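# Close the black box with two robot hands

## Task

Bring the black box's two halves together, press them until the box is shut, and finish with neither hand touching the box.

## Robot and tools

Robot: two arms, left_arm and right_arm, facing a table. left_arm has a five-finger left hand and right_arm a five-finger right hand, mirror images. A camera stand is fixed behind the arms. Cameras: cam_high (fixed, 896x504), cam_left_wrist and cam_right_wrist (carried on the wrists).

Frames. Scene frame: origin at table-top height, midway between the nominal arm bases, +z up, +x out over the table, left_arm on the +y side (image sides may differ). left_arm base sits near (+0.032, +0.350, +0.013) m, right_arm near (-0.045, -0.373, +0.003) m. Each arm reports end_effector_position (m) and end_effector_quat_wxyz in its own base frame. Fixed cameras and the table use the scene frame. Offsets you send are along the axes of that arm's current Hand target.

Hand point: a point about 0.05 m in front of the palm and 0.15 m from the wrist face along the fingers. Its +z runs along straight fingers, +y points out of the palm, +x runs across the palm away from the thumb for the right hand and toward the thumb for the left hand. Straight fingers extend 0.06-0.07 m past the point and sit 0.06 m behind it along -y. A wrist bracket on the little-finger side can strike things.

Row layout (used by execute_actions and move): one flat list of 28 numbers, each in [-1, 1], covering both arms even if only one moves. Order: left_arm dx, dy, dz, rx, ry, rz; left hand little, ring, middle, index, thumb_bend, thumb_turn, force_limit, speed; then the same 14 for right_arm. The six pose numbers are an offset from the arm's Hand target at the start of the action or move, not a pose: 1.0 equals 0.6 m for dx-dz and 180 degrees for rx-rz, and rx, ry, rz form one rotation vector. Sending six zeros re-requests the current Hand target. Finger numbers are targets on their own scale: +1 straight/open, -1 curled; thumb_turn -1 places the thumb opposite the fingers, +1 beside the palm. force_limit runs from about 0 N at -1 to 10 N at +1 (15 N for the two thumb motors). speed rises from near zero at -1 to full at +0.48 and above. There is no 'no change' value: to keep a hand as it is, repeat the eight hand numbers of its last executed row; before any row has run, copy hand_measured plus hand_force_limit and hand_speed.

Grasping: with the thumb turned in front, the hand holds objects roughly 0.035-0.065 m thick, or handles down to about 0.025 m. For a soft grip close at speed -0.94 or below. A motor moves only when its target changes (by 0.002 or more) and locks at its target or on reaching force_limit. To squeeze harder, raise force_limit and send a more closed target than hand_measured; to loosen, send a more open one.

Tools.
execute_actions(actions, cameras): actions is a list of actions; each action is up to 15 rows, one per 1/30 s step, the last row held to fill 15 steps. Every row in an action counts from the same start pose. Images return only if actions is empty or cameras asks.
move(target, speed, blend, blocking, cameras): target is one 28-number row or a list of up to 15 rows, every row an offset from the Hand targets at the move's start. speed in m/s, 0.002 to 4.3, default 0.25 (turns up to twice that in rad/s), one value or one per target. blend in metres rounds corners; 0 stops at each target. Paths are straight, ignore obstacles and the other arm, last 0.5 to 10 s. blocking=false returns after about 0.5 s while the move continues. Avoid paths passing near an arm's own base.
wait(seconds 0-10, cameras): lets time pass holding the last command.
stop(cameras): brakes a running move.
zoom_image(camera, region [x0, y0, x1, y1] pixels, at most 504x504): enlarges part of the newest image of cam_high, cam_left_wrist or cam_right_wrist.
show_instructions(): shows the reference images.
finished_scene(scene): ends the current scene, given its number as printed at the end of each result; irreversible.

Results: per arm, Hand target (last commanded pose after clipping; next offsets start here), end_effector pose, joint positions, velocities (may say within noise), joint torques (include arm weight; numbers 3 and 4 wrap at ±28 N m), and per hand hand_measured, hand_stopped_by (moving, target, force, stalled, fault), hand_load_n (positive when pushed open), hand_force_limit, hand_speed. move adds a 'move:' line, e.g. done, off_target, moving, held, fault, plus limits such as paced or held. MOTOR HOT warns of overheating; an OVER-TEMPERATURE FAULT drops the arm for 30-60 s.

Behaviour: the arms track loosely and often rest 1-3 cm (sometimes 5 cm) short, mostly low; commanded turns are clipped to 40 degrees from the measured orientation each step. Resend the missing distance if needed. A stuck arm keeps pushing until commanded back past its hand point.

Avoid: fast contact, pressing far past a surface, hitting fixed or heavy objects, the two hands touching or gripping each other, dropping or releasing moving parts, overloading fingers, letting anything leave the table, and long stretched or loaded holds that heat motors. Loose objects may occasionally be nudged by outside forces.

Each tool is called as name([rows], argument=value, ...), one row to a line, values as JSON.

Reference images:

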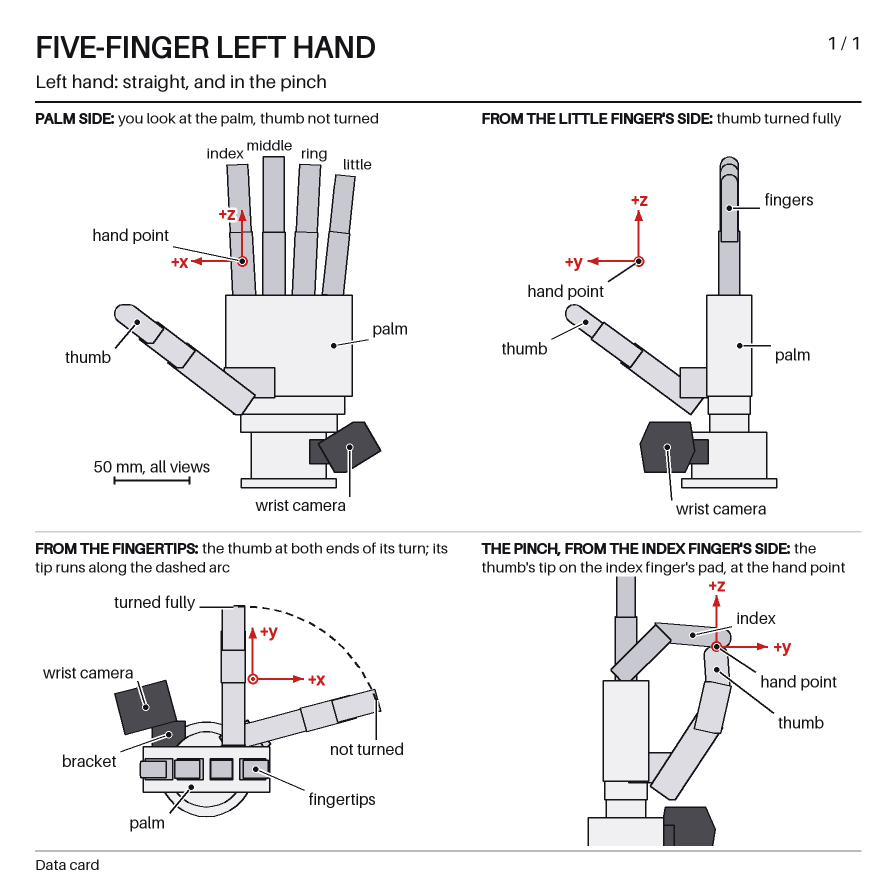

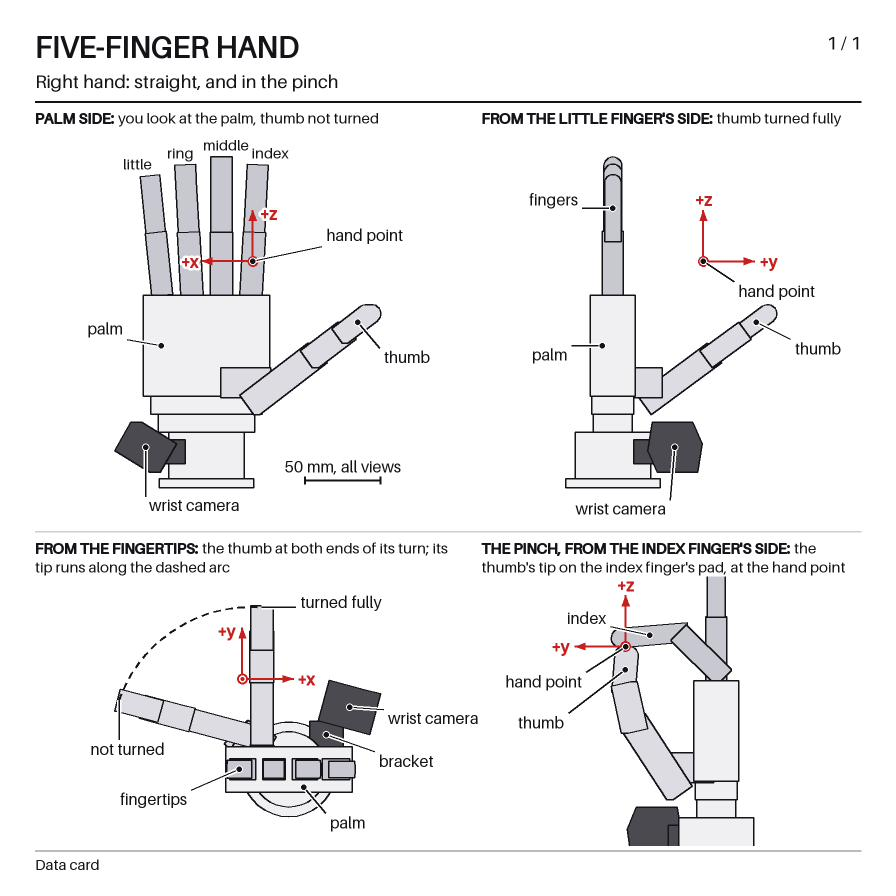

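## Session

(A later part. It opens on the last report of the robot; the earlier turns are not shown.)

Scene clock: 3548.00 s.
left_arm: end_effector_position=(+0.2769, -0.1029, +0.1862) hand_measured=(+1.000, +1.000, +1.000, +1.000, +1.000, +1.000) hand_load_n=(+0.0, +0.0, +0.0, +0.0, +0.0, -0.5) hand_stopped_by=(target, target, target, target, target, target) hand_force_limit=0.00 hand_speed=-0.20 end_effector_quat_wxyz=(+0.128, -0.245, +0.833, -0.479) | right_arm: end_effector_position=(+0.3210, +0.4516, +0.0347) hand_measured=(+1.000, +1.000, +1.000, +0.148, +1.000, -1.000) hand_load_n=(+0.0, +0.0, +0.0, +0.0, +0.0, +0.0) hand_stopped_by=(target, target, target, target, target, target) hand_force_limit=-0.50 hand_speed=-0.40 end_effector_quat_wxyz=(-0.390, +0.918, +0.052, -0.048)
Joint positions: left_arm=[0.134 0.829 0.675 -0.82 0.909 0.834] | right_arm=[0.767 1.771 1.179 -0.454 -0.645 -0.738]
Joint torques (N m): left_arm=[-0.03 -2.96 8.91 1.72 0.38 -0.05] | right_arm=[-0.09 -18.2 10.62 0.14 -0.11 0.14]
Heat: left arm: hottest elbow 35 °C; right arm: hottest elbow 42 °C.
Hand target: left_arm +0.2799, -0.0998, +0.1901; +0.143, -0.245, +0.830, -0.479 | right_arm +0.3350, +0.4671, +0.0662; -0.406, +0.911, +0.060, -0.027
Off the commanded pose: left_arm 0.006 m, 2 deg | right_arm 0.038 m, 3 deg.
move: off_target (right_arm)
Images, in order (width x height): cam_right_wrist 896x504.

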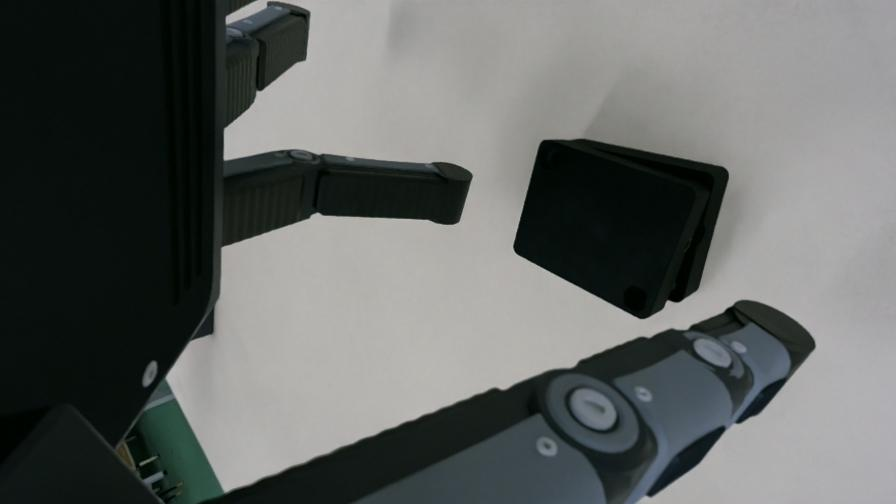

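move([
  [0,0,0,0,0,0,1,1,1,1,1,1,0,-0.2,0,0,0,0,0,0,1,1,1,0.0,1,-1,-0.5,-0.4],
  [0,0,0,0,0,0,1,1,1,1,1,1,0,-0.2,0.001,0.0515,0.0381,0,0,0,1,1,1,0.0,0.9,-1,-0.5,-0.4],
], speed=0.12, cameras=["cam_right_wrist"])

zoom_image(camera="cam_right_wrist", region=[480, 140, 760, 360])

Scene clock: 3595.60 s.
left_arm: end_effector_position=(+0.2769, -0.1029, +0.1862) hand_measured=(+1.000, +1.000, +1.000, +1.000, +1.000, +1.000) hand_load_n=(+0.0, +0.0, +0.0, +0.0, +0.0, +0.0) hand_stopped_by=(target, target, target, target, target, target) hand_force_limit=0.00 hand_speed=-0.20 end_effector_quat_wxyz=(+0.128, -0.245, +0.833, -0.479) | right_arm: end_effector_position=(+0.3310, +0.4613, +0.0365) hand_measured=(+1.000, +1.000, +1.000, +0.000, +0.900, -1.000) hand_load_n=(+0.0, +0.0, +0.0, +0.0, +0.0, +0.0) hand_stopped_by=(target, target, target, target, target, target) hand_force_limit=-0.50 hand_speed=-0.40 end_effector_quat_wxyz=(-0.407, +0.911, +0.061, -0.029)
Joint positions: left_arm=[0.134 0.829 0.675 -0.82 0.909 0.834] | right_arm=[0.767 1.776 1.179 -0.393 -0.645 -0.738]
Joint torques (N m): left_arm=[-0.21 -2.9 8.94 1.73 0.38 -0.06] | right_arm=[-0.85 -14.15 7.68 1.43 -0.23 0.07]
Heat: left arm: hottest elbow 35 °C; right arm: hottest elbow 48 °C.
Hand target: left_arm +0.2799, -0.0998, +0.1901; +0.143, -0.245, +0.830, -0.479 | right_arm +0.3361, +0.4636, +0.0280; -0.406, +0.911, +0.060, -0.026
Off the commanded pose: left_arm 0.006 m, 2 deg | right_arm 0.010 m, 0 deg.
move: done
Images, in order (width x height): cam_right_wrist 896x504.

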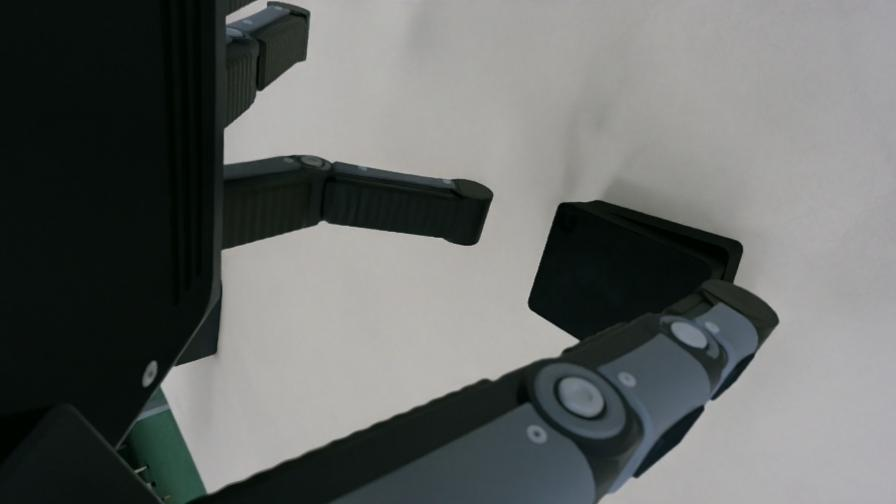

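Scaled by 1.800 from the camera's 896x504 image, which has a finer 1280x720 frame.

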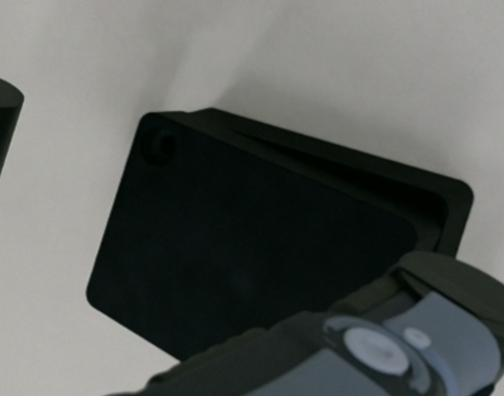

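move(target=[0,0,0,0,0,0,1,1,1,1,1,1,0,-0.2,-0.0003,0.0242,0.0155,0,0,0,1,1,1,0.0,0.9,-1,-0.5,-0.4], speed=0.08, cameras=["cam_right_wrist"])

zoom_image(camera="cam_right_wrist", region=[440, 140, 760, 380])

Scene clock: 3626.77 s.
left_arm: end_effector_position=(+0.2769, -0.1029, +0.1862) hand_measured=(+1.000, +1.000, +1.000, +1.000, +1.000, +1.000) hand_load_n=(+0.0, +0.0, +0.0, +0.0, +0.0, -0.5) hand_stopped_by=(target, target, target, target, target, target) hand_force_limit=0.00 hand_speed=-0.20 end_effector_quat_wxyz=(+0.128, -0.245, +0.833, -0.479) | right_arm: end_effector_position=(+0.3291, +0.4594, +0.0182) hand_measured=(+1.000, +1.000, +1.000, +0.000, +0.900, -1.000) hand_load_n=(+0.0, +0.0, +0.0, +0.0, +0.0, +0.0) hand_stopped_by=(target, target, target, target, target, target) hand_force_limit=-0.50 hand_speed=-0.40 end_effector_quat_wxyz=(-0.405, +0.912, +0.060, -0.030)
Joint positions: left_arm=[0.134 0.829 0.675 -0.82 0.909 0.834] | right_arm=[0.767 1.8 1.158 -0.352 -0.645 -0.738]
Joint torques (N m): left_arm=[-0.21 -2.9 8.95 1.74 0.37 -0.09] | right_arm=[-1.14 -14.1 7.56 1.33 -0.31 0.04]
Heat: left arm: hottest elbow 35 °C; right arm: hottest elbow 45 °C.
Hand target: left_arm +0.2799, -0.0998, +0.1901; +0.143, -0.245, +0.830, -0.479 | right_arm +0.3363, +0.4608, +0.0110; -0.406, +0.911, +0.060, -0.026
Off the commanded pose: left_arm 0.006 m, 2 deg | right_arm 0.010 m, 0 deg.
move: done
Images, in order (width x height): cam_right_wrist 896x504.

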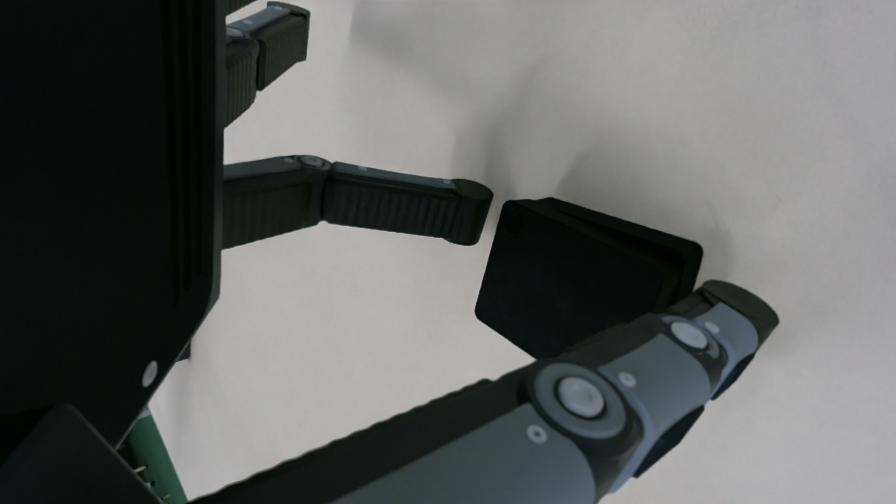

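Scaled by 1.575 from the camera's 896x504 image, which has a finer 1280x720 frame.

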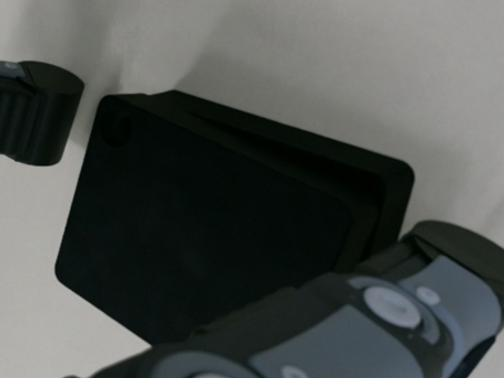

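execute_actions([
  [[0,0,0,0,0,0,1,1,1,1,1,1,0,-0.2,0,0,0,0,0,0,1,1,1,-0.12,0.82,-1,-0.75,-0.85]],
  [[0,0,0,0,0,0,1,1,1,1,1,1,0,-0.2,0,0,0,0,0,0,1,1,1,-0.12,0.75,-1,-0.75,-0.85]],
  [[0,0,0,0,0,0,1,1,1,1,1,1,0,-0.2,0,0,0,0,0,0,1,1,1,-0.12,0.745,-1,-0.75,-0.85]],
  [[0,0,0,0,0,0,1,1,1,1,1,1,0,-0.2,0,0,0,0,0,0,1,1,1,-0.3,0.65,-1,-0.5,-0.85]],
  [[0,0,0,0,0,0,1,1,1,1,1,1,0,-0.2,0,0,0,0,0,0,1,1,1,-0.3,0.65,-1,-0.5,-0.85]],
], cameras=["cam_right_wrist"])

zoom_image(camera="cam_right_wrist", region=[440, 140, 760, 380])

Scene clock: 3639.37 s.
left_arm: end_effector_position=(+0.2769, -0.1029, +0.1862) hand_measured=(+1.000, +1.000, +1.000, +1.000, +1.000, +1.000) hand_load_n=(+0.5, +0.0, +0.0, +0.0, +0.0, +0.0) hand_stopped_by=(target, target, target, target, target, target) hand_force_limit=0.00 hand_speed=-0.20 end_effector_quat_wxyz=(+0.128, -0.245, +0.833, -0.479) | right_arm: end_effector_position=(+0.3291, +0.4594, +0.0182) hand_measured=(+1.000, +1.000, +1.000, -0.132, +0.762, -1.000) hand_load_n=(+0.0, +0.0, +0.0, +5.5, +7.0, -0.5) hand_stopped_by=(target, target, target, force, force, target) hand_force_limit=-0.50 hand_speed=-0.85 end_effector_quat_wxyz=(-0.405, +0.912, +0.060, -0.030)
Joint positions: left_arm=[0.134 0.829 0.675 -0.82 0.909 0.834] | right_arm=[0.767 1.8 1.158 -0.352 -0.645 -0.738]
Joint torques (N m): left_arm=[-0.21 -2.96 8.96 1.66 0.37 -0.07] | right_arm=[-1.08 -14.21 7.54 1.33 -0.32 0.03]
Heat: left arm: hottest elbow 35 °C; right arm: hottest elbow 44 °C.
Hand target: left_arm +0.2799, -0.0998, +0.1901; +0.143, -0.245, +0.830, -0.479 | right_arm +0.3363, +0.4608, +0.0110; -0.406, +0.911, +0.060, -0.026
Off the commanded pose: left_arm 0.006 m, 2 deg | right_arm 0.010 m, 0 deg.
Images, in order (width x height): cam_right_wrist 896x504.

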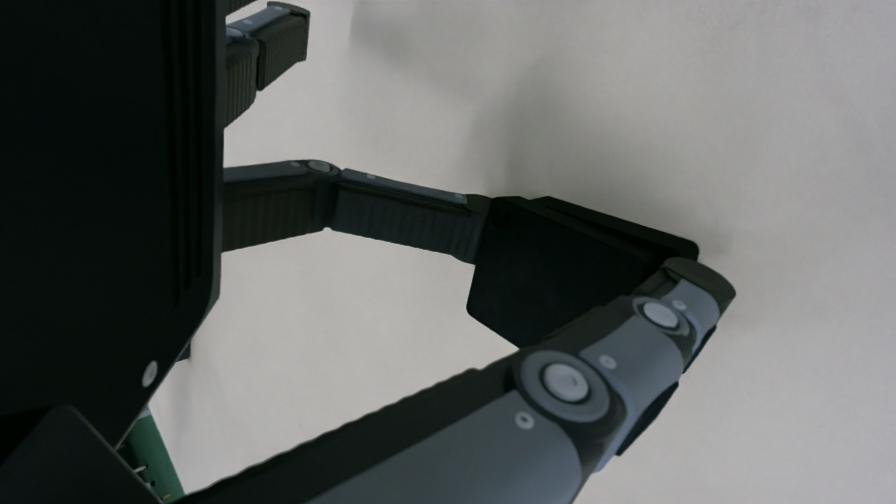

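Scaled by 1.575 from the camera's 896x504 image, which has a finer 1280x720 frame.

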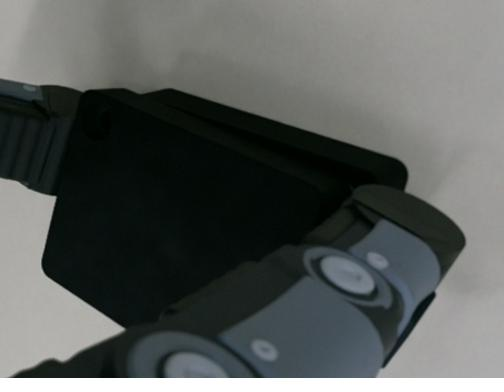

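move(target=[0,0,0,0,0,0,1,1,1,1,1,1,0,-0.2,0.0177,-0.0797,-0.0609,0,0,0,1,1,1,-0.3,0.65,-1,-0.5,-0.85], speed=0.1, cameras=["cam_right_wrist","cam_left_wrist"])

zoom_image(camera="cam_right_wrist", region=[440, 140, 760, 380])

Scene clock: 3651.40 s.
left_arm: end_effector_position=(+0.2769, -0.1029, +0.1862) hand_measured=(+1.000, +1.000, +1.000, +1.000, +1.000, +1.000) hand_load_n=(+0.0, +0.0, +0.0, +0.0, +0.0, +0.0) hand_stopped_by=(target, target, target, target, target, target) hand_force_limit=0.00 hand_speed=-0.20 end_effector_quat_wxyz=(+0.128, -0.245, +0.833, -0.479) | right_arm: end_effector_position=(+0.3258, +0.4563, +0.0392) hand_measured=(+1.000, +1.000, +1.000, -0.132, +0.762, -1.000) hand_load_n=(+0.0, +0.0, -0.5, +5.5, +7.0, +0.0) hand_stopped_by=(target, target, target, force, force, target) hand_force_limit=-0.50 hand_speed=-0.85 end_effector_quat_wxyz=(-0.387, +0.919, +0.051, -0.051)
Joint positions: left_arm=[0.134 0.829 0.675 -0.82 0.909 0.834] | right_arm=[0.767 1.783 1.213 -0.484 -0.645 -0.738]
Joint torques (N m): left_arm=[-0.15 -2.96 8.98 1.73 0.37 -0.07] | right_arm=[-1.26 -18.32 10.78 0.1 -0.41 0]
Heat: left arm: hottest elbow 35 °C; right arm: hottest elbow 44 °C.
Hand target: left_arm +0.2799, -0.0998, +0.1901; +0.143, -0.245, +0.830, -0.479 | right_arm +0.3461, +0.4669, +0.0710; -0.406, +0.911, +0.060, -0.026
Off the commanded pose: left_arm 0.006 m, 2 deg | right_arm 0.039 m, 4 deg.
move: off_target (right_arm)
Images, in order (width x height): cam_left_wrist 896x504, cam_right_wrist 896x504.

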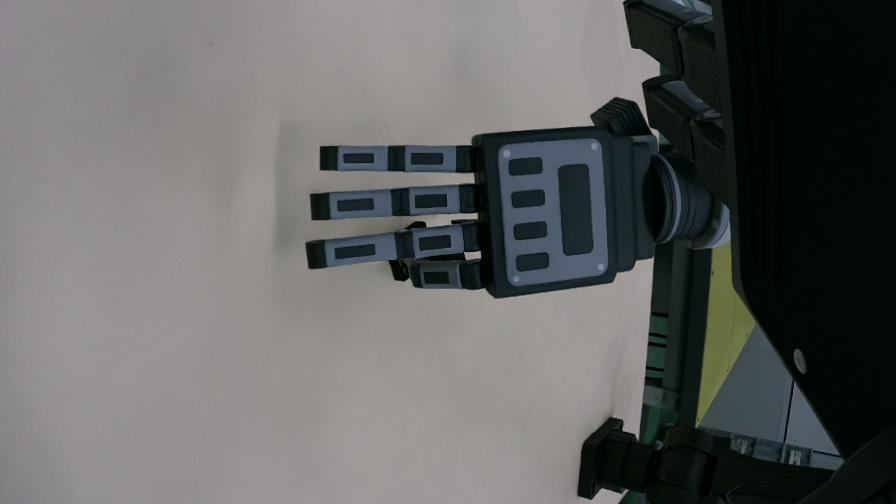

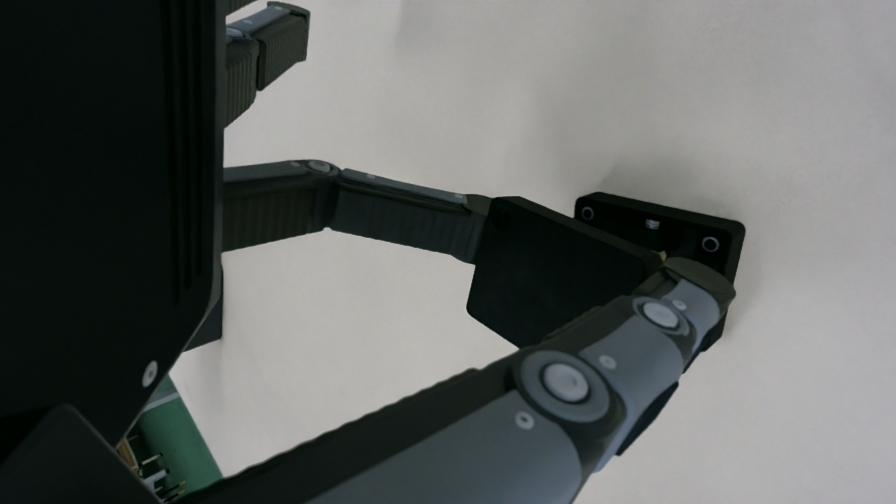

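Scaled by 1.575 from the camera's 896x504 image, which has a finer 1280x720 frame.

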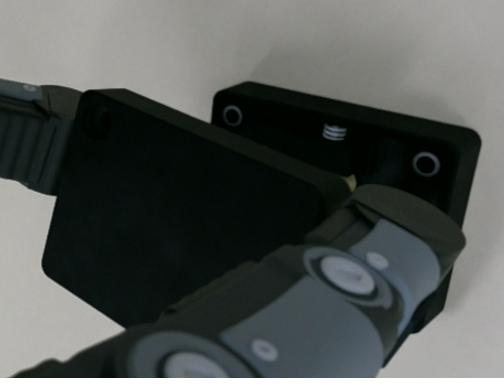

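move(target=[0,0,0,0,0,0,1,1,1,1,1,1,0,-0.2,-0.0267,0.0725,0.0378,0,-0.0289,-0.0260,1,1,1,-0.3,0.65,-1,-0.5,-0.85], speed=0.1, cameras=["cam_right_wrist"])

zoom_image(camera="cam_right_wrist", region=[440, 140, 760, 380])

Scene clock: 3714.50 s.
left_arm: end_effector_position=(+0.2769, -0.1029, +0.1862) hand_measured=(+1.000, +1.000, +1.000, +1.000, +1.000, +1.000) hand_load_n=(+0.0, +0.0, +0.0, +0.0, +0.0, +0.0) hand_stopped_by=(target, target, target, target, target, target) hand_force_limit=0.00 hand_speed=-0.20 end_effector_quat_wxyz=(+0.128, -0.245, +0.833, -0.479) | right_arm: end_effector_position=(+0.3227, +0.4555, +0.0308) hand_measured=(+1.000, +1.000, +1.000, -0.132, +0.762, -1.000) hand_load_n=(+0.0, +0.0, +0.0, +5.5, +7.0, -0.5) hand_stopped_by=(target, target, target, force, force, target) hand_force_limit=-0.50 hand_speed=-0.85 end_effector_quat_wxyz=(-0.403, +0.906, +0.117, -0.053)
Joint positions: left_arm=[0.134 0.829 0.675 -0.82 0.909 0.834] | right_arm=[0.764 1.797 1.204 -0.484 -0.707 -0.878]
Joint torques (N m): left_arm=[0.15 -3.19 8.91 1.66 0.37 -0.06] | right_arm=[-1.79 -14.56 7.58 0.8 -0.62 -0.05]
Heat: left arm: hottest elbow 35 °C; right arm: hottest elbow 48 °C.
Hand target: left_arm +0.2799, -0.0998, +0.1901; +0.143, -0.245, +0.830, -0.479 | right_arm +0.3319, +0.4527, +0.0234; -0.404, +0.906, +0.116, -0.051
Off the commanded pose: left_arm 0.006 m, 2 deg | right_arm 0.012 m, 0 deg.
move: off_target (right_arm)
Images, in order (width x height): cam_right_wrist 896x504.

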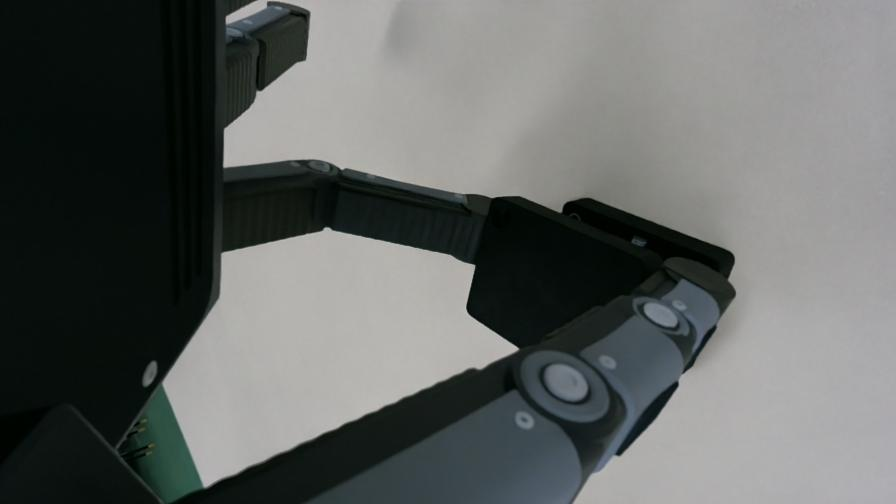

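Scaled by 1.575 from the camera's 896x504 image, which has a finer 1280x720 frame.

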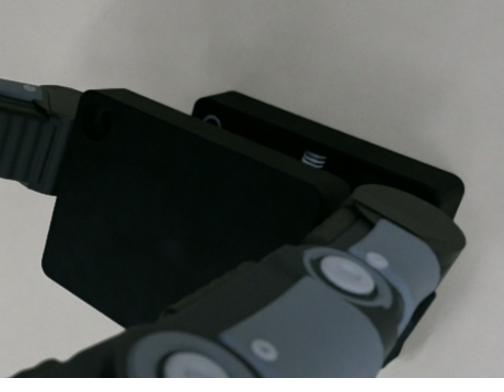

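move([
  [0,0,0,0,0,0,1,1,1,1,1,1,0,-0.2,0.0023,-0.0298,-0.0417,0,0.0083,0.0074,1,1,1,-0.3,0.65,-1,-0.5,-0.85],
  [0,0,0,0,0,0,1,1,1,1,1,1,0,-0.2,0.0023,0.0123,-0.0037,0,0.0083,0.0074,1,1,1,-0.3,0.65,-1,-0.5,-0.85],
], speed=0.1, cameras=["cam_right_wrist"])

zoom_image(camera="cam_right_wrist", region=[440, 140, 760, 380])

Scene clock: 3759.70 s.
left_arm: end_effector_position=(+0.2769, -0.1029, +0.1862) hand_measured=(+1.000, +1.000, +1.000, +1.000, +1.000, +1.000) hand_load_n=(+0.0, +0.0, +0.0, +0.0, +0.0, +0.0) hand_stopped_by=(target, target, target, target, target, target) hand_force_limit=0.00 hand_speed=-0.20 end_effector_quat_wxyz=(+0.128, -0.245, +0.833, -0.479) | right_arm: end_effector_position=(+0.3240, +0.4488, +0.0255) hand_measured=(+1.000, +1.000, +1.000, -0.132, +0.762, -1.000) hand_load_n=(+0.0, +0.0, +0.0, +5.5, +7.0, +0.0) hand_stopped_by=(target, target, target, force, force, target) hand_force_limit=-0.50 hand_speed=-0.85 end_effector_quat_wxyz=(-0.405, +0.906, +0.112, -0.049)
Joint positions: left_arm=[0.134 0.829 0.675 -0.82 0.909 0.834] | right_arm=[0.754 1.793 1.179 -0.459 -0.707 -0.876]
Joint torques (N m): left_arm=[-0.32 -3.19 8.87 1.69 0.36 -0.06] | right_arm=[-1.79 -14.56 7.47 1.29 -0.16 0.2]
Heat: left arm: hottest elbow 35 °C; right arm: hottest elbow 46 °C.
Hand target: left_arm +0.2799, -0.0998, +0.1901; +0.143, -0.245, +0.830, -0.479 | right_arm +0.3348, +0.4467, +0.0194; -0.405, +0.908, +0.100, -0.044
Off the commanded pose: left_arm 0.006 m, 2 deg | right_arm 0.013 m, 2 deg.
move: off_target (right_arm)
Images, in order (width x height): cam_right_wrist 896x504.

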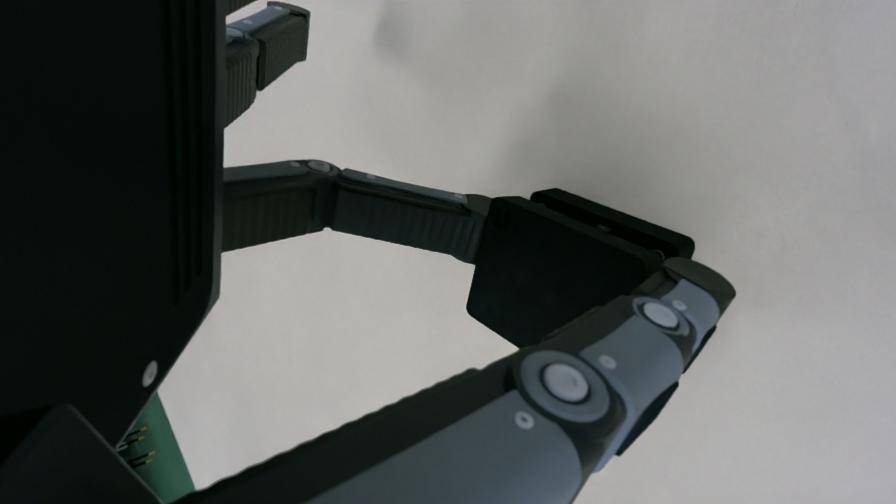

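Scaled by 1.575 from the camera's 896x504 image, which has a finer 1280x720 frame.

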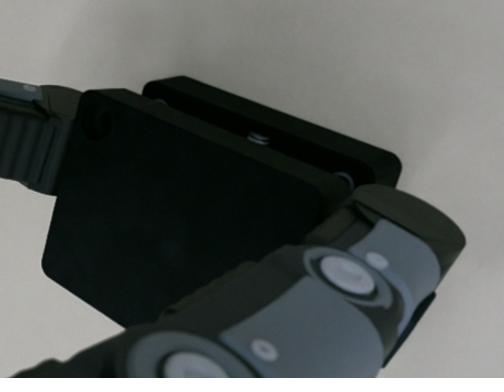

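move(target=[0,0,0,0,0,0,1,1,1,1,1,1,0,-0.2,0.0047,0.0104,0.0094,0,0,0,1,1,1,-0.3,0.65,-1,-0.5,-0.85], speed=0.06, cameras=["cam_right_wrist"])

zoom_image(camera="cam_right_wrist", region=[440, 140, 760, 380])

Scene clock: 3782.17 s.
left_arm: end_effector_position=(+0.2769, -0.1029, +0.1862) hand_measured=(+1.000, +1.000, +1.000, +1.000, +1.000, +1.000) hand_load_n=(+0.0, +0.0, -0.5, +0.0, +0.0, +0.0) hand_stopped_by=(target, target, target, target, target, target) hand_force_limit=0.00 hand_speed=-0.20 end_effector_quat_wxyz=(+0.128, -0.245, +0.833, -0.479) | right_arm: end_effector_position=(+0.3269, +0.4492, +0.0184) hand_measured=(+1.000, +1.000, +1.000, -0.132, +0.762, -1.000) hand_load_n=(+0.0, -0.5, +0.0, +5.5, +7.0, -0.5) hand_stopped_by=(target, target, target, force, force, target) hand_force_limit=-0.50 hand_speed=-0.85 end_effector_quat_wxyz=(-0.405, +0.906, +0.111, -0.048)
Joint positions: left_arm=[0.134 0.829 0.675 -0.82 0.909 0.834] | right_arm=[0.75 1.808 1.179 -0.443 -0.707 -0.876]
Joint torques (N m): left_arm=[0.03 -3.25 8.94 1.78 0.38 -0.06] | right_arm=[-1.49 -14.39 7.38 1.09 -0.2 0.19]
Heat: left arm: hottest elbow 35 °C; right arm: hottest elbow 44 °C.
Hand target: left_arm +0.2799, -0.0998, +0.1901; +0.143, -0.245, +0.830, -0.479 | right_arm +0.3376, +0.4473, +0.0110; -0.405, +0.908, +0.100, -0.044
Off the commanded pose: left_arm 0.006 m, 2 deg | right_arm 0.013 m, 1 deg.
move: off_target (right_arm)
Images, in order (width x height): cam_right_wrist 896x504.

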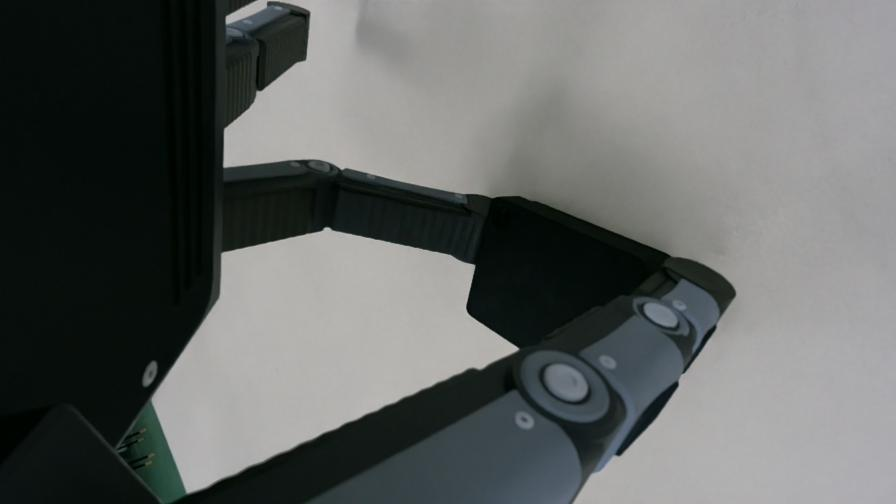

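Scaled by 1.575 from the camera's 896x504 image, which has a finer 1280x720 frame.

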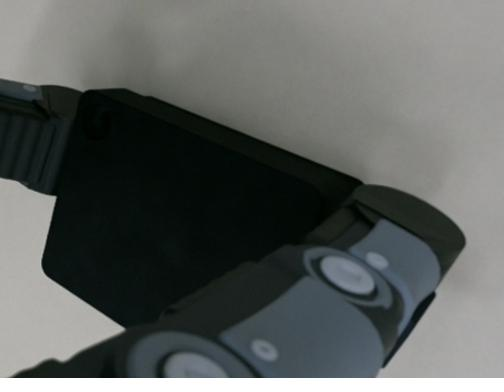

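zoom_image(camera="cam_right_wrist", region=[480, 180, 620, 280])

zoom_image(camera="cam_right_wrist", region=[580, 200, 720, 300])

Scaled by 3.600 from the camera's 896x504 image, which has a finer 1280x720 frame.

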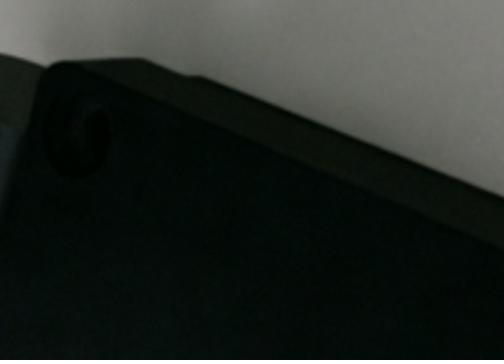

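Scaled by 3.600 from the camera's 896x504 image, which has a finer 1280x720 frame.

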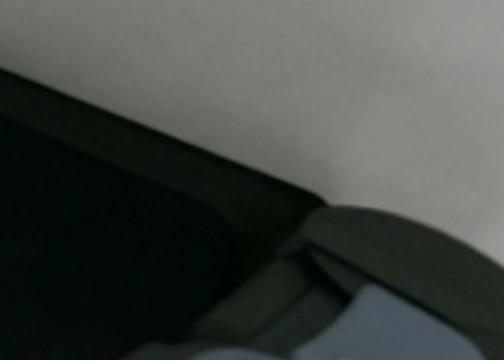

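move([
  [0,0,0,0,0,0,1,1,1,1,1,1,0,-0.2,-0.0037,-0.0372,-0.0335,0,0,0,1,1,1,-0.3,0.65,-1,-0.5,-0.85],
  [0,0,0,0,0,0,1,1,1,1,1,1,0,-0.2,-0.0037,-0.002,-0.0018,0,0,0,1,1,1,-0.3,0.65,-1,-0.5,-0.85],
], speed=0.1, cameras=["cam_right_wrist"])

zoom_image(camera="cam_right_wrist", region=[460, 160, 720, 340])

Scene clock: 3807.73 s.
left_arm: end_effector_position=(+0.2769, -0.1029, +0.1862) hand_measured=(+1.000, +1.000, +1.000, +1.000, +1.000, +1.000) hand_load_n=(+0.0, +0.0, +0.0, +0.0, +0.0, +0.0) hand_stopped_by=(target, target, target, target, target, target) hand_force_limit=0.00 hand_speed=-0.20 end_effector_quat_wxyz=(+0.128, -0.245, +0.833, -0.479) | right_arm: end_effector_position=(+0.3259, +0.4483, +0.0181) hand_measured=(+1.000, +1.000, +1.000, -0.132, +0.762, -1.000) hand_load_n=(+0.0, +0.0, +0.0, +5.5, +7.0, +0.0) hand_stopped_by=(target, target, target, force, force, target) hand_force_limit=-0.50 hand_speed=-0.85 end_effector_quat_wxyz=(-0.404, +0.907, +0.110, -0.049)
Joint positions: left_arm=[0.134 0.829 0.675 -0.82 0.909 0.834] | right_arm=[0.75 1.806 1.176 -0.443 -0.707 -0.876]
Joint torques (N m): left_arm=[-0.15 -2.73 8.91 1.77 0.38 -0.06] | right_arm=[-1.61 -14.62 7.28 1.29 -0.2 0.21]
Heat: left arm: hottest elbow 35 °C; right arm: hottest elbow 43 °C.
Hand target: left_arm +0.2799, -0.0998, +0.1901; +0.143, -0.245, +0.830, -0.479 | right_arm +0.3354, +0.4468, +0.0126; -0.405, +0.908, +0.100, -0.044
Off the commanded pose: left_arm 0.006 m, 2 deg | right_arm 0.011 m, 1 deg.
move: off_target (right_arm)
Images, in order (width x height): cam_right_wrist 896x504.

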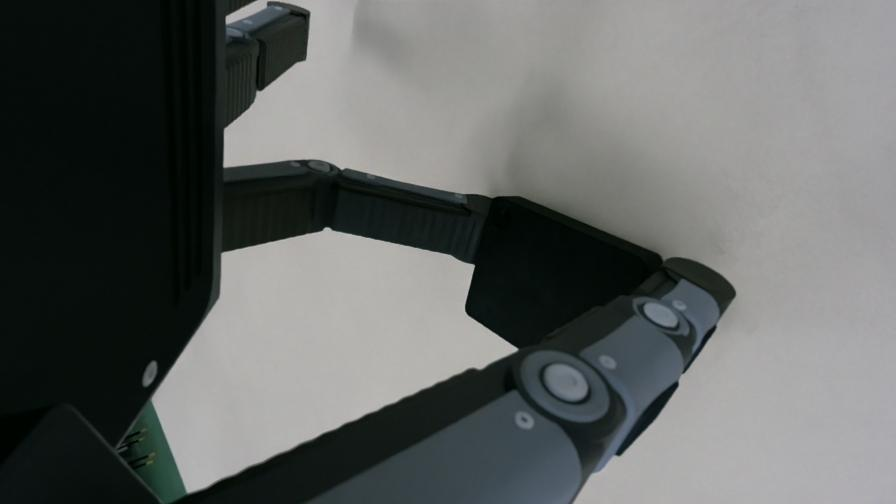

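Scaled by 1.938 from the camera's 896x504 image, which has a finer 1280x720 frame.

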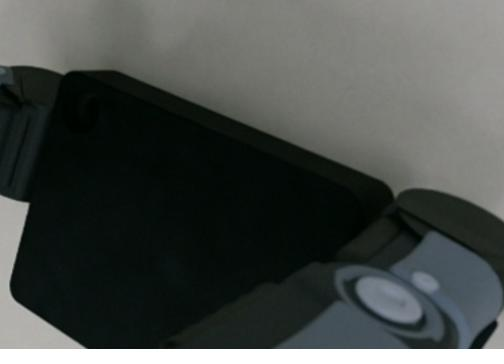

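zoom_image(camera="cam_right_wrist", region=[480, 180, 620, 280])

zoom_image(camera="cam_right_wrist", region=[600, 220, 700, 300])

Scaled by 3.600 from the camera's 896x504 image, which has a finer 1280x720 frame.

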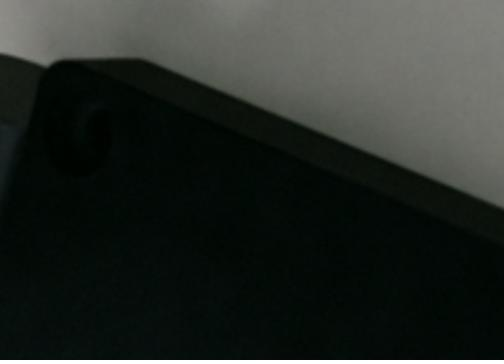

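Scaled by 5.040 from the camera's 896x504 image, which has a finer 1280x720 frame.

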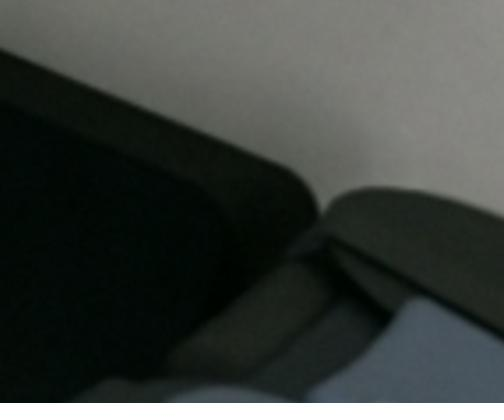

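move([
  [0,0,0,0,0,0,1,1,1,1,1,1,0,-0.2,0,-0.0495,-0.0446,0,0,0,1,1,1,-0.3,0.65,-1,-0.5,-0.85],
  [0,0,0,0,0,0,1,1,1,1,1,1,0,-0.2,0,-0.0099,-0.0089,0,0,0,1,1,1,-0.3,0.65,-1,-0.5,-0.85],
], speed=0.1, cameras=["cam_right_wrist"])

zoom_image(camera="cam_right_wrist", region=[460, 160, 720, 340])

Scene clock: 3827.47 s.
left_arm: end_effector_position=(+0.2769, -0.1029, +0.1862) hand_measured=(+1.000, +1.000, +1.000, +1.000, +1.000, +1.000) hand_load_n=(+0.0, +0.0, +0.0, +0.0, +0.0, -0.5) hand_stopped_by=(target, target, target, target, target, target) hand_force_limit=0.00 hand_speed=-0.20 end_effector_quat_wxyz=(+0.128, -0.245, +0.833, -0.479) | right_arm: end_effector_position=(+0.3238, +0.4464, +0.0250) hand_measured=(+1.000, +1.000, +1.000, -0.132, +0.762, -1.000) hand_load_n=(+0.0, +0.0, +0.0, +5.5, +7.5, -0.5) hand_stopped_by=(target, target, target, force, force, target) hand_force_limit=-0.50 hand_speed=-0.85 end_effector_quat_wxyz=(-0.404, +0.907, +0.110, -0.050)
Joint positions: left_arm=[0.134 0.829 0.675 -0.82 0.909 0.834] | right_arm=[0.75 1.791 1.176 -0.462 -0.707 -0.875]
Joint torques (N m): left_arm=[-0.03 -2.84 8.92 1.76 0.35 -0.09] | right_arm=[-1.55 -14.39 7.79 1.17 -0.18 0.17]
Heat: left arm: hottest elbow 35 °C; right arm: hottest elbow 44 °C.
Hand target: left_arm +0.2799, -0.0998, +0.1901; +0.143, -0.245, +0.830, -0.479 | right_arm +0.3355, +0.4469, +0.0206; -0.405, +0.908, +0.100, -0.044
Off the commanded pose: left_arm 0.006 m, 2 deg | right_arm 0.012 m, 1 deg.
move: off_target (right_arm)
Images, in order (width x height): cam_right_wrist 896x504.

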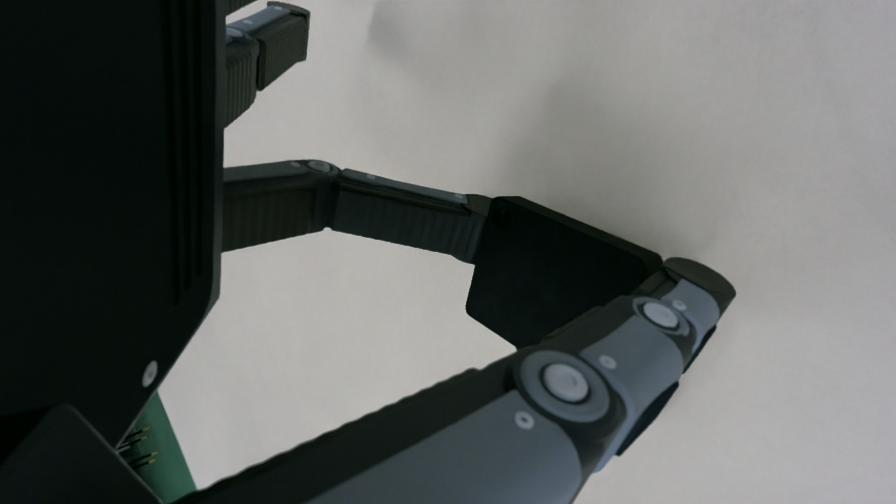

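Scaled by 1.938 from the camera's 896x504 image, which has a finer 1280x720 frame.

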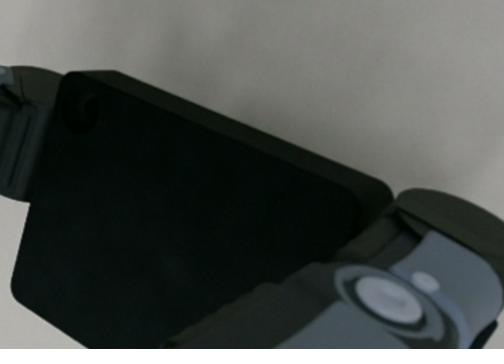

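execute_actions(actions=[], cameras=["cam_left_wrist","cam_high"])

zoom_image(camera="cam_left_wrist", region=[350, 190, 480, 320])

zoom_image(camera="cam_high", region=[480, 220, 600, 340])

Scene clock: 3836.00 s.
left_arm: end_effector_position=(+0.2769, -0.1029, +0.1862) hand_measured=(+1.000, +1.000, +1.000, +1.000, +1.000, +1.000) hand_load_n=(+0.0, +0.0, +0.0, +0.0, +0.0, +0.0) hand_stopped_by=(target, target, target, target, target, target) hand_force_limit=0.00 hand_speed=-0.20 end_effector_quat_wxyz=(+0.128, -0.245, +0.833, -0.479) | right_arm: end_effector_position=(+0.3238, +0.4464, +0.0250) hand_measured=(+1.000, +1.000, +1.000, -0.132, +0.762, -1.000) hand_load_n=(+0.0, +0.0, +0.0, +5.5, +7.0, +0.0) hand_stopped_by=(target, target, target, force, force, target) hand_force_limit=-0.50 hand_speed=-0.85 end_effector_quat_wxyz=(-0.404, +0.907, +0.110, -0.050)
Joint positions: left_arm=[0.134 0.829 0.675 -0.82 0.909 0.834] | right_arm=[0.75 1.791 1.176 -0.462 -0.707 -0.875]
Joint velocities: within noise
Joint torques (N m): left_arm=[0.21 -3.19 8.85 1.66 0.38 -0.05] | right_arm=[-1.67 -14.39 7.88 1.28 -0.21 0.2]
Heat: left arm: hottest elbow 35 °C; right arm: hottest elbow 44 °C.
Hand target: left_arm +0.2799, -0.0998, +0.1901; +0.143, -0.245, +0.830, -0.479 | right_arm +0.3355, +0.4469, +0.0206; -0.405, +0.908, +0.100, -0.044
Off the commanded pose: left_arm 0.006 m, 2 deg | right_arm 0.012 m, 1 deg.
Images, in order (width x height): cam_high 896x504, cam_left_wrist 896x504.

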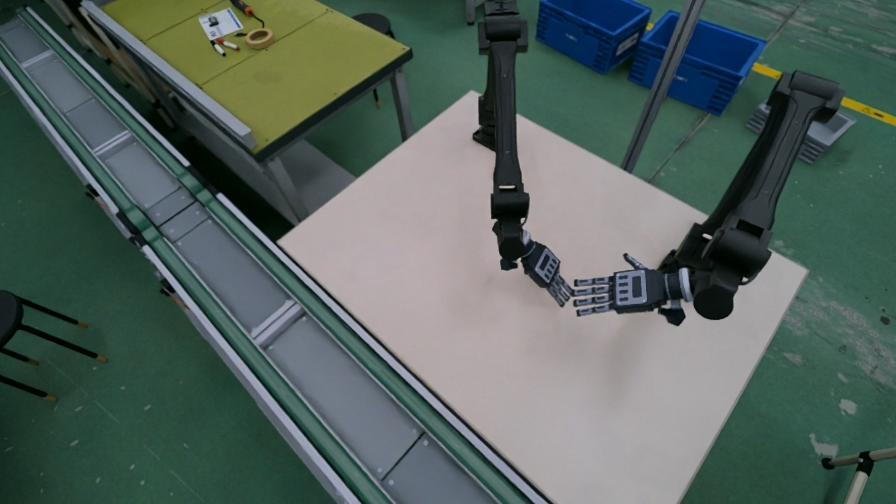

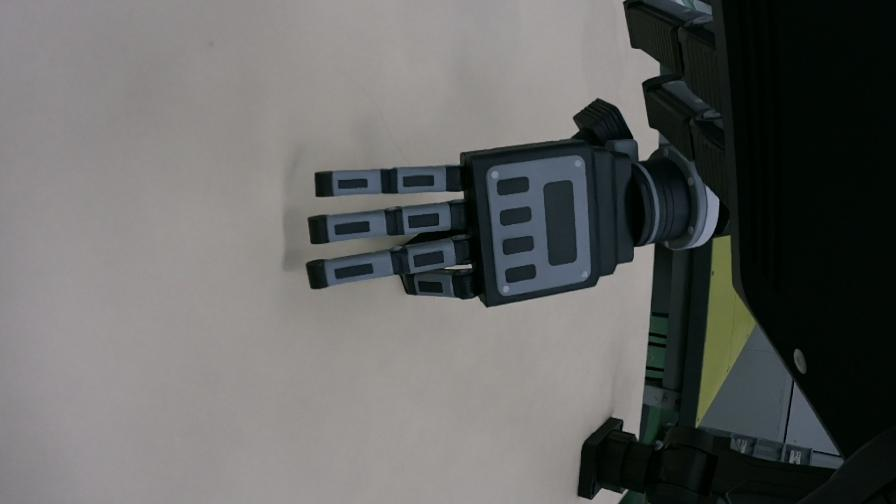

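Scaled by 3.877 from the camera's 896x504 image, which has a finer 1280x720 frame.

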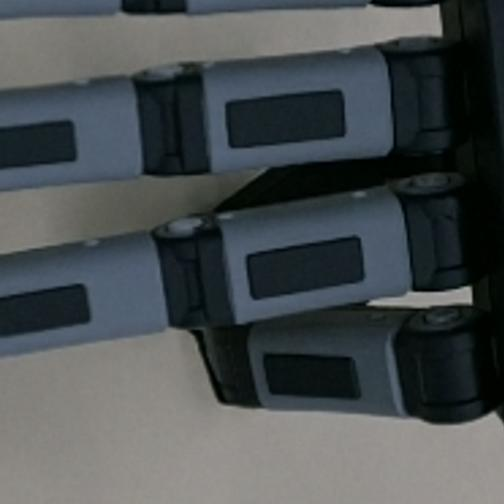

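Scaled by 4.200 from the camera's 896x504 image, which has a finer 1280x720 frame.

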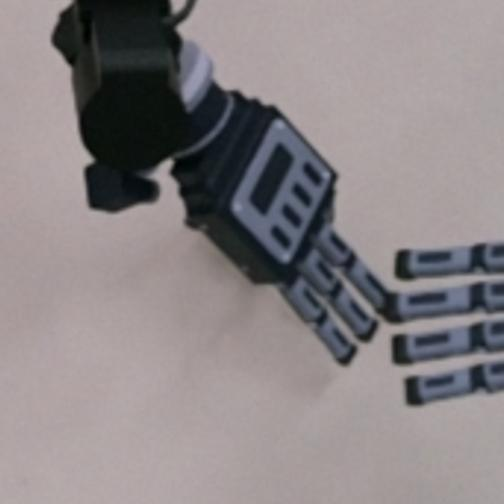

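move(target=[0,0,0,0,0,0,1,1,1,1,1,1,0,-0.2,0.01,-0.0743,-0.0569,0,0,0,1,1,1,-0.3,0.65,-1,-0.5,-0.85], speed=0.12, cameras=["cam_right_wrist","cam_left_wrist"])

zoom_image(camera="cam_right_wrist", region=[460, 160, 760, 360])

Scene clock: 3844.60 s.
left_arm: end_effector_position=(+0.2769, -0.1029, +0.1862) hand_measured=(+1.000, +1.000, +1.000, +1.000, +1.000, +1.000) hand_load_n=(+0.0, +0.0, -0.5, +0.0, +0.0, -0.5) hand_stopped_by=(target, target, target, target, target, target) hand_force_limit=0.00 hand_speed=-0.20 end_effector_quat_wxyz=(+0.128, -0.245, +0.833, -0.479) | right_arm: end_effector_position=(+0.3204, +0.4433, +0.0473) hand_measured=(+1.000, +1.000, +1.000, -0.132, +0.762, -1.000) hand_load_n=(+0.0, +0.0, +0.0, +5.5, +7.0, +0.0) hand_stopped_by=(target, target, target, force, force, target) hand_force_limit=-0.50 hand_speed=-0.85 end_effector_quat_wxyz=(-0.391, +0.912, +0.101, -0.067)
Joint positions: left_arm=[0.134 0.829 0.675 -0.82 0.909 0.834] | right_arm=[0.75 1.77 1.222 -0.575 -0.707 -0.873]
Joint torques (N m): left_arm=[-0.09 -3.25 8.92 1.74 0.38 -0.06] | right_arm=[-1.55 -17.96 10.76 0.03 -0.18 0.24]
Heat: left arm: hottest elbow 35 °C; right arm: hottest elbow 45 °C.
Hand target: left_arm +0.2799, -0.0998, +0.1901; +0.143, -0.245, +0.830, -0.479 | right_arm +0.3403, +0.4524, +0.0766; -0.405, +0.908, +0.100, -0.044
Off the commanded pose: left_arm 0.006 m, 2 deg | right_arm 0.037 m, 3 deg.
move: off_target (right_arm)
Images, in order (width x height): cam_left_wrist 896x504, cam_right_wrist 896x504.

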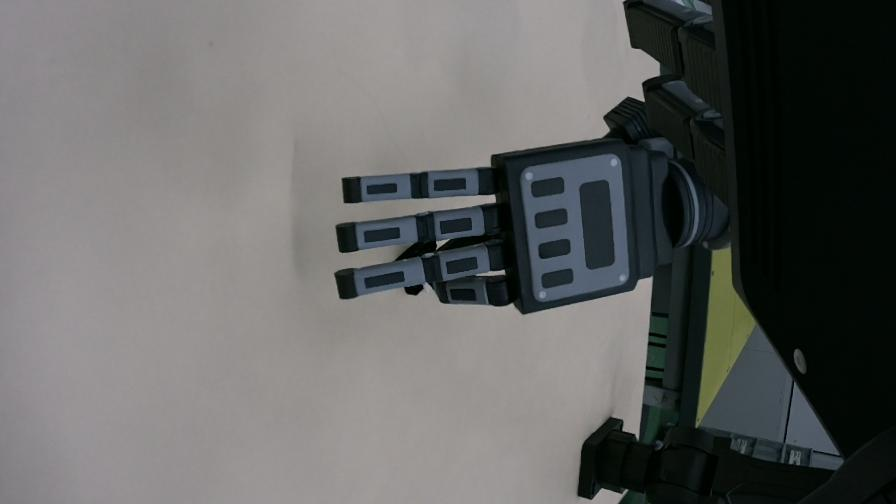

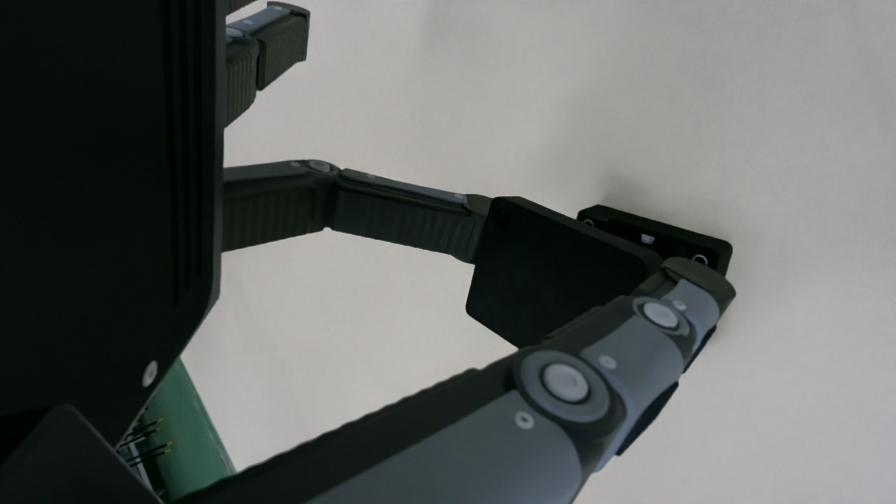

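Scaled by 1.680 from the camera's 896x504 image, which has a finer 1280x720 frame.

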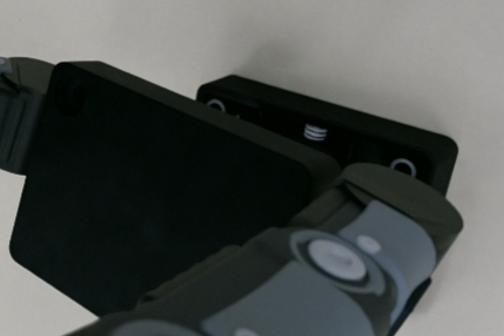

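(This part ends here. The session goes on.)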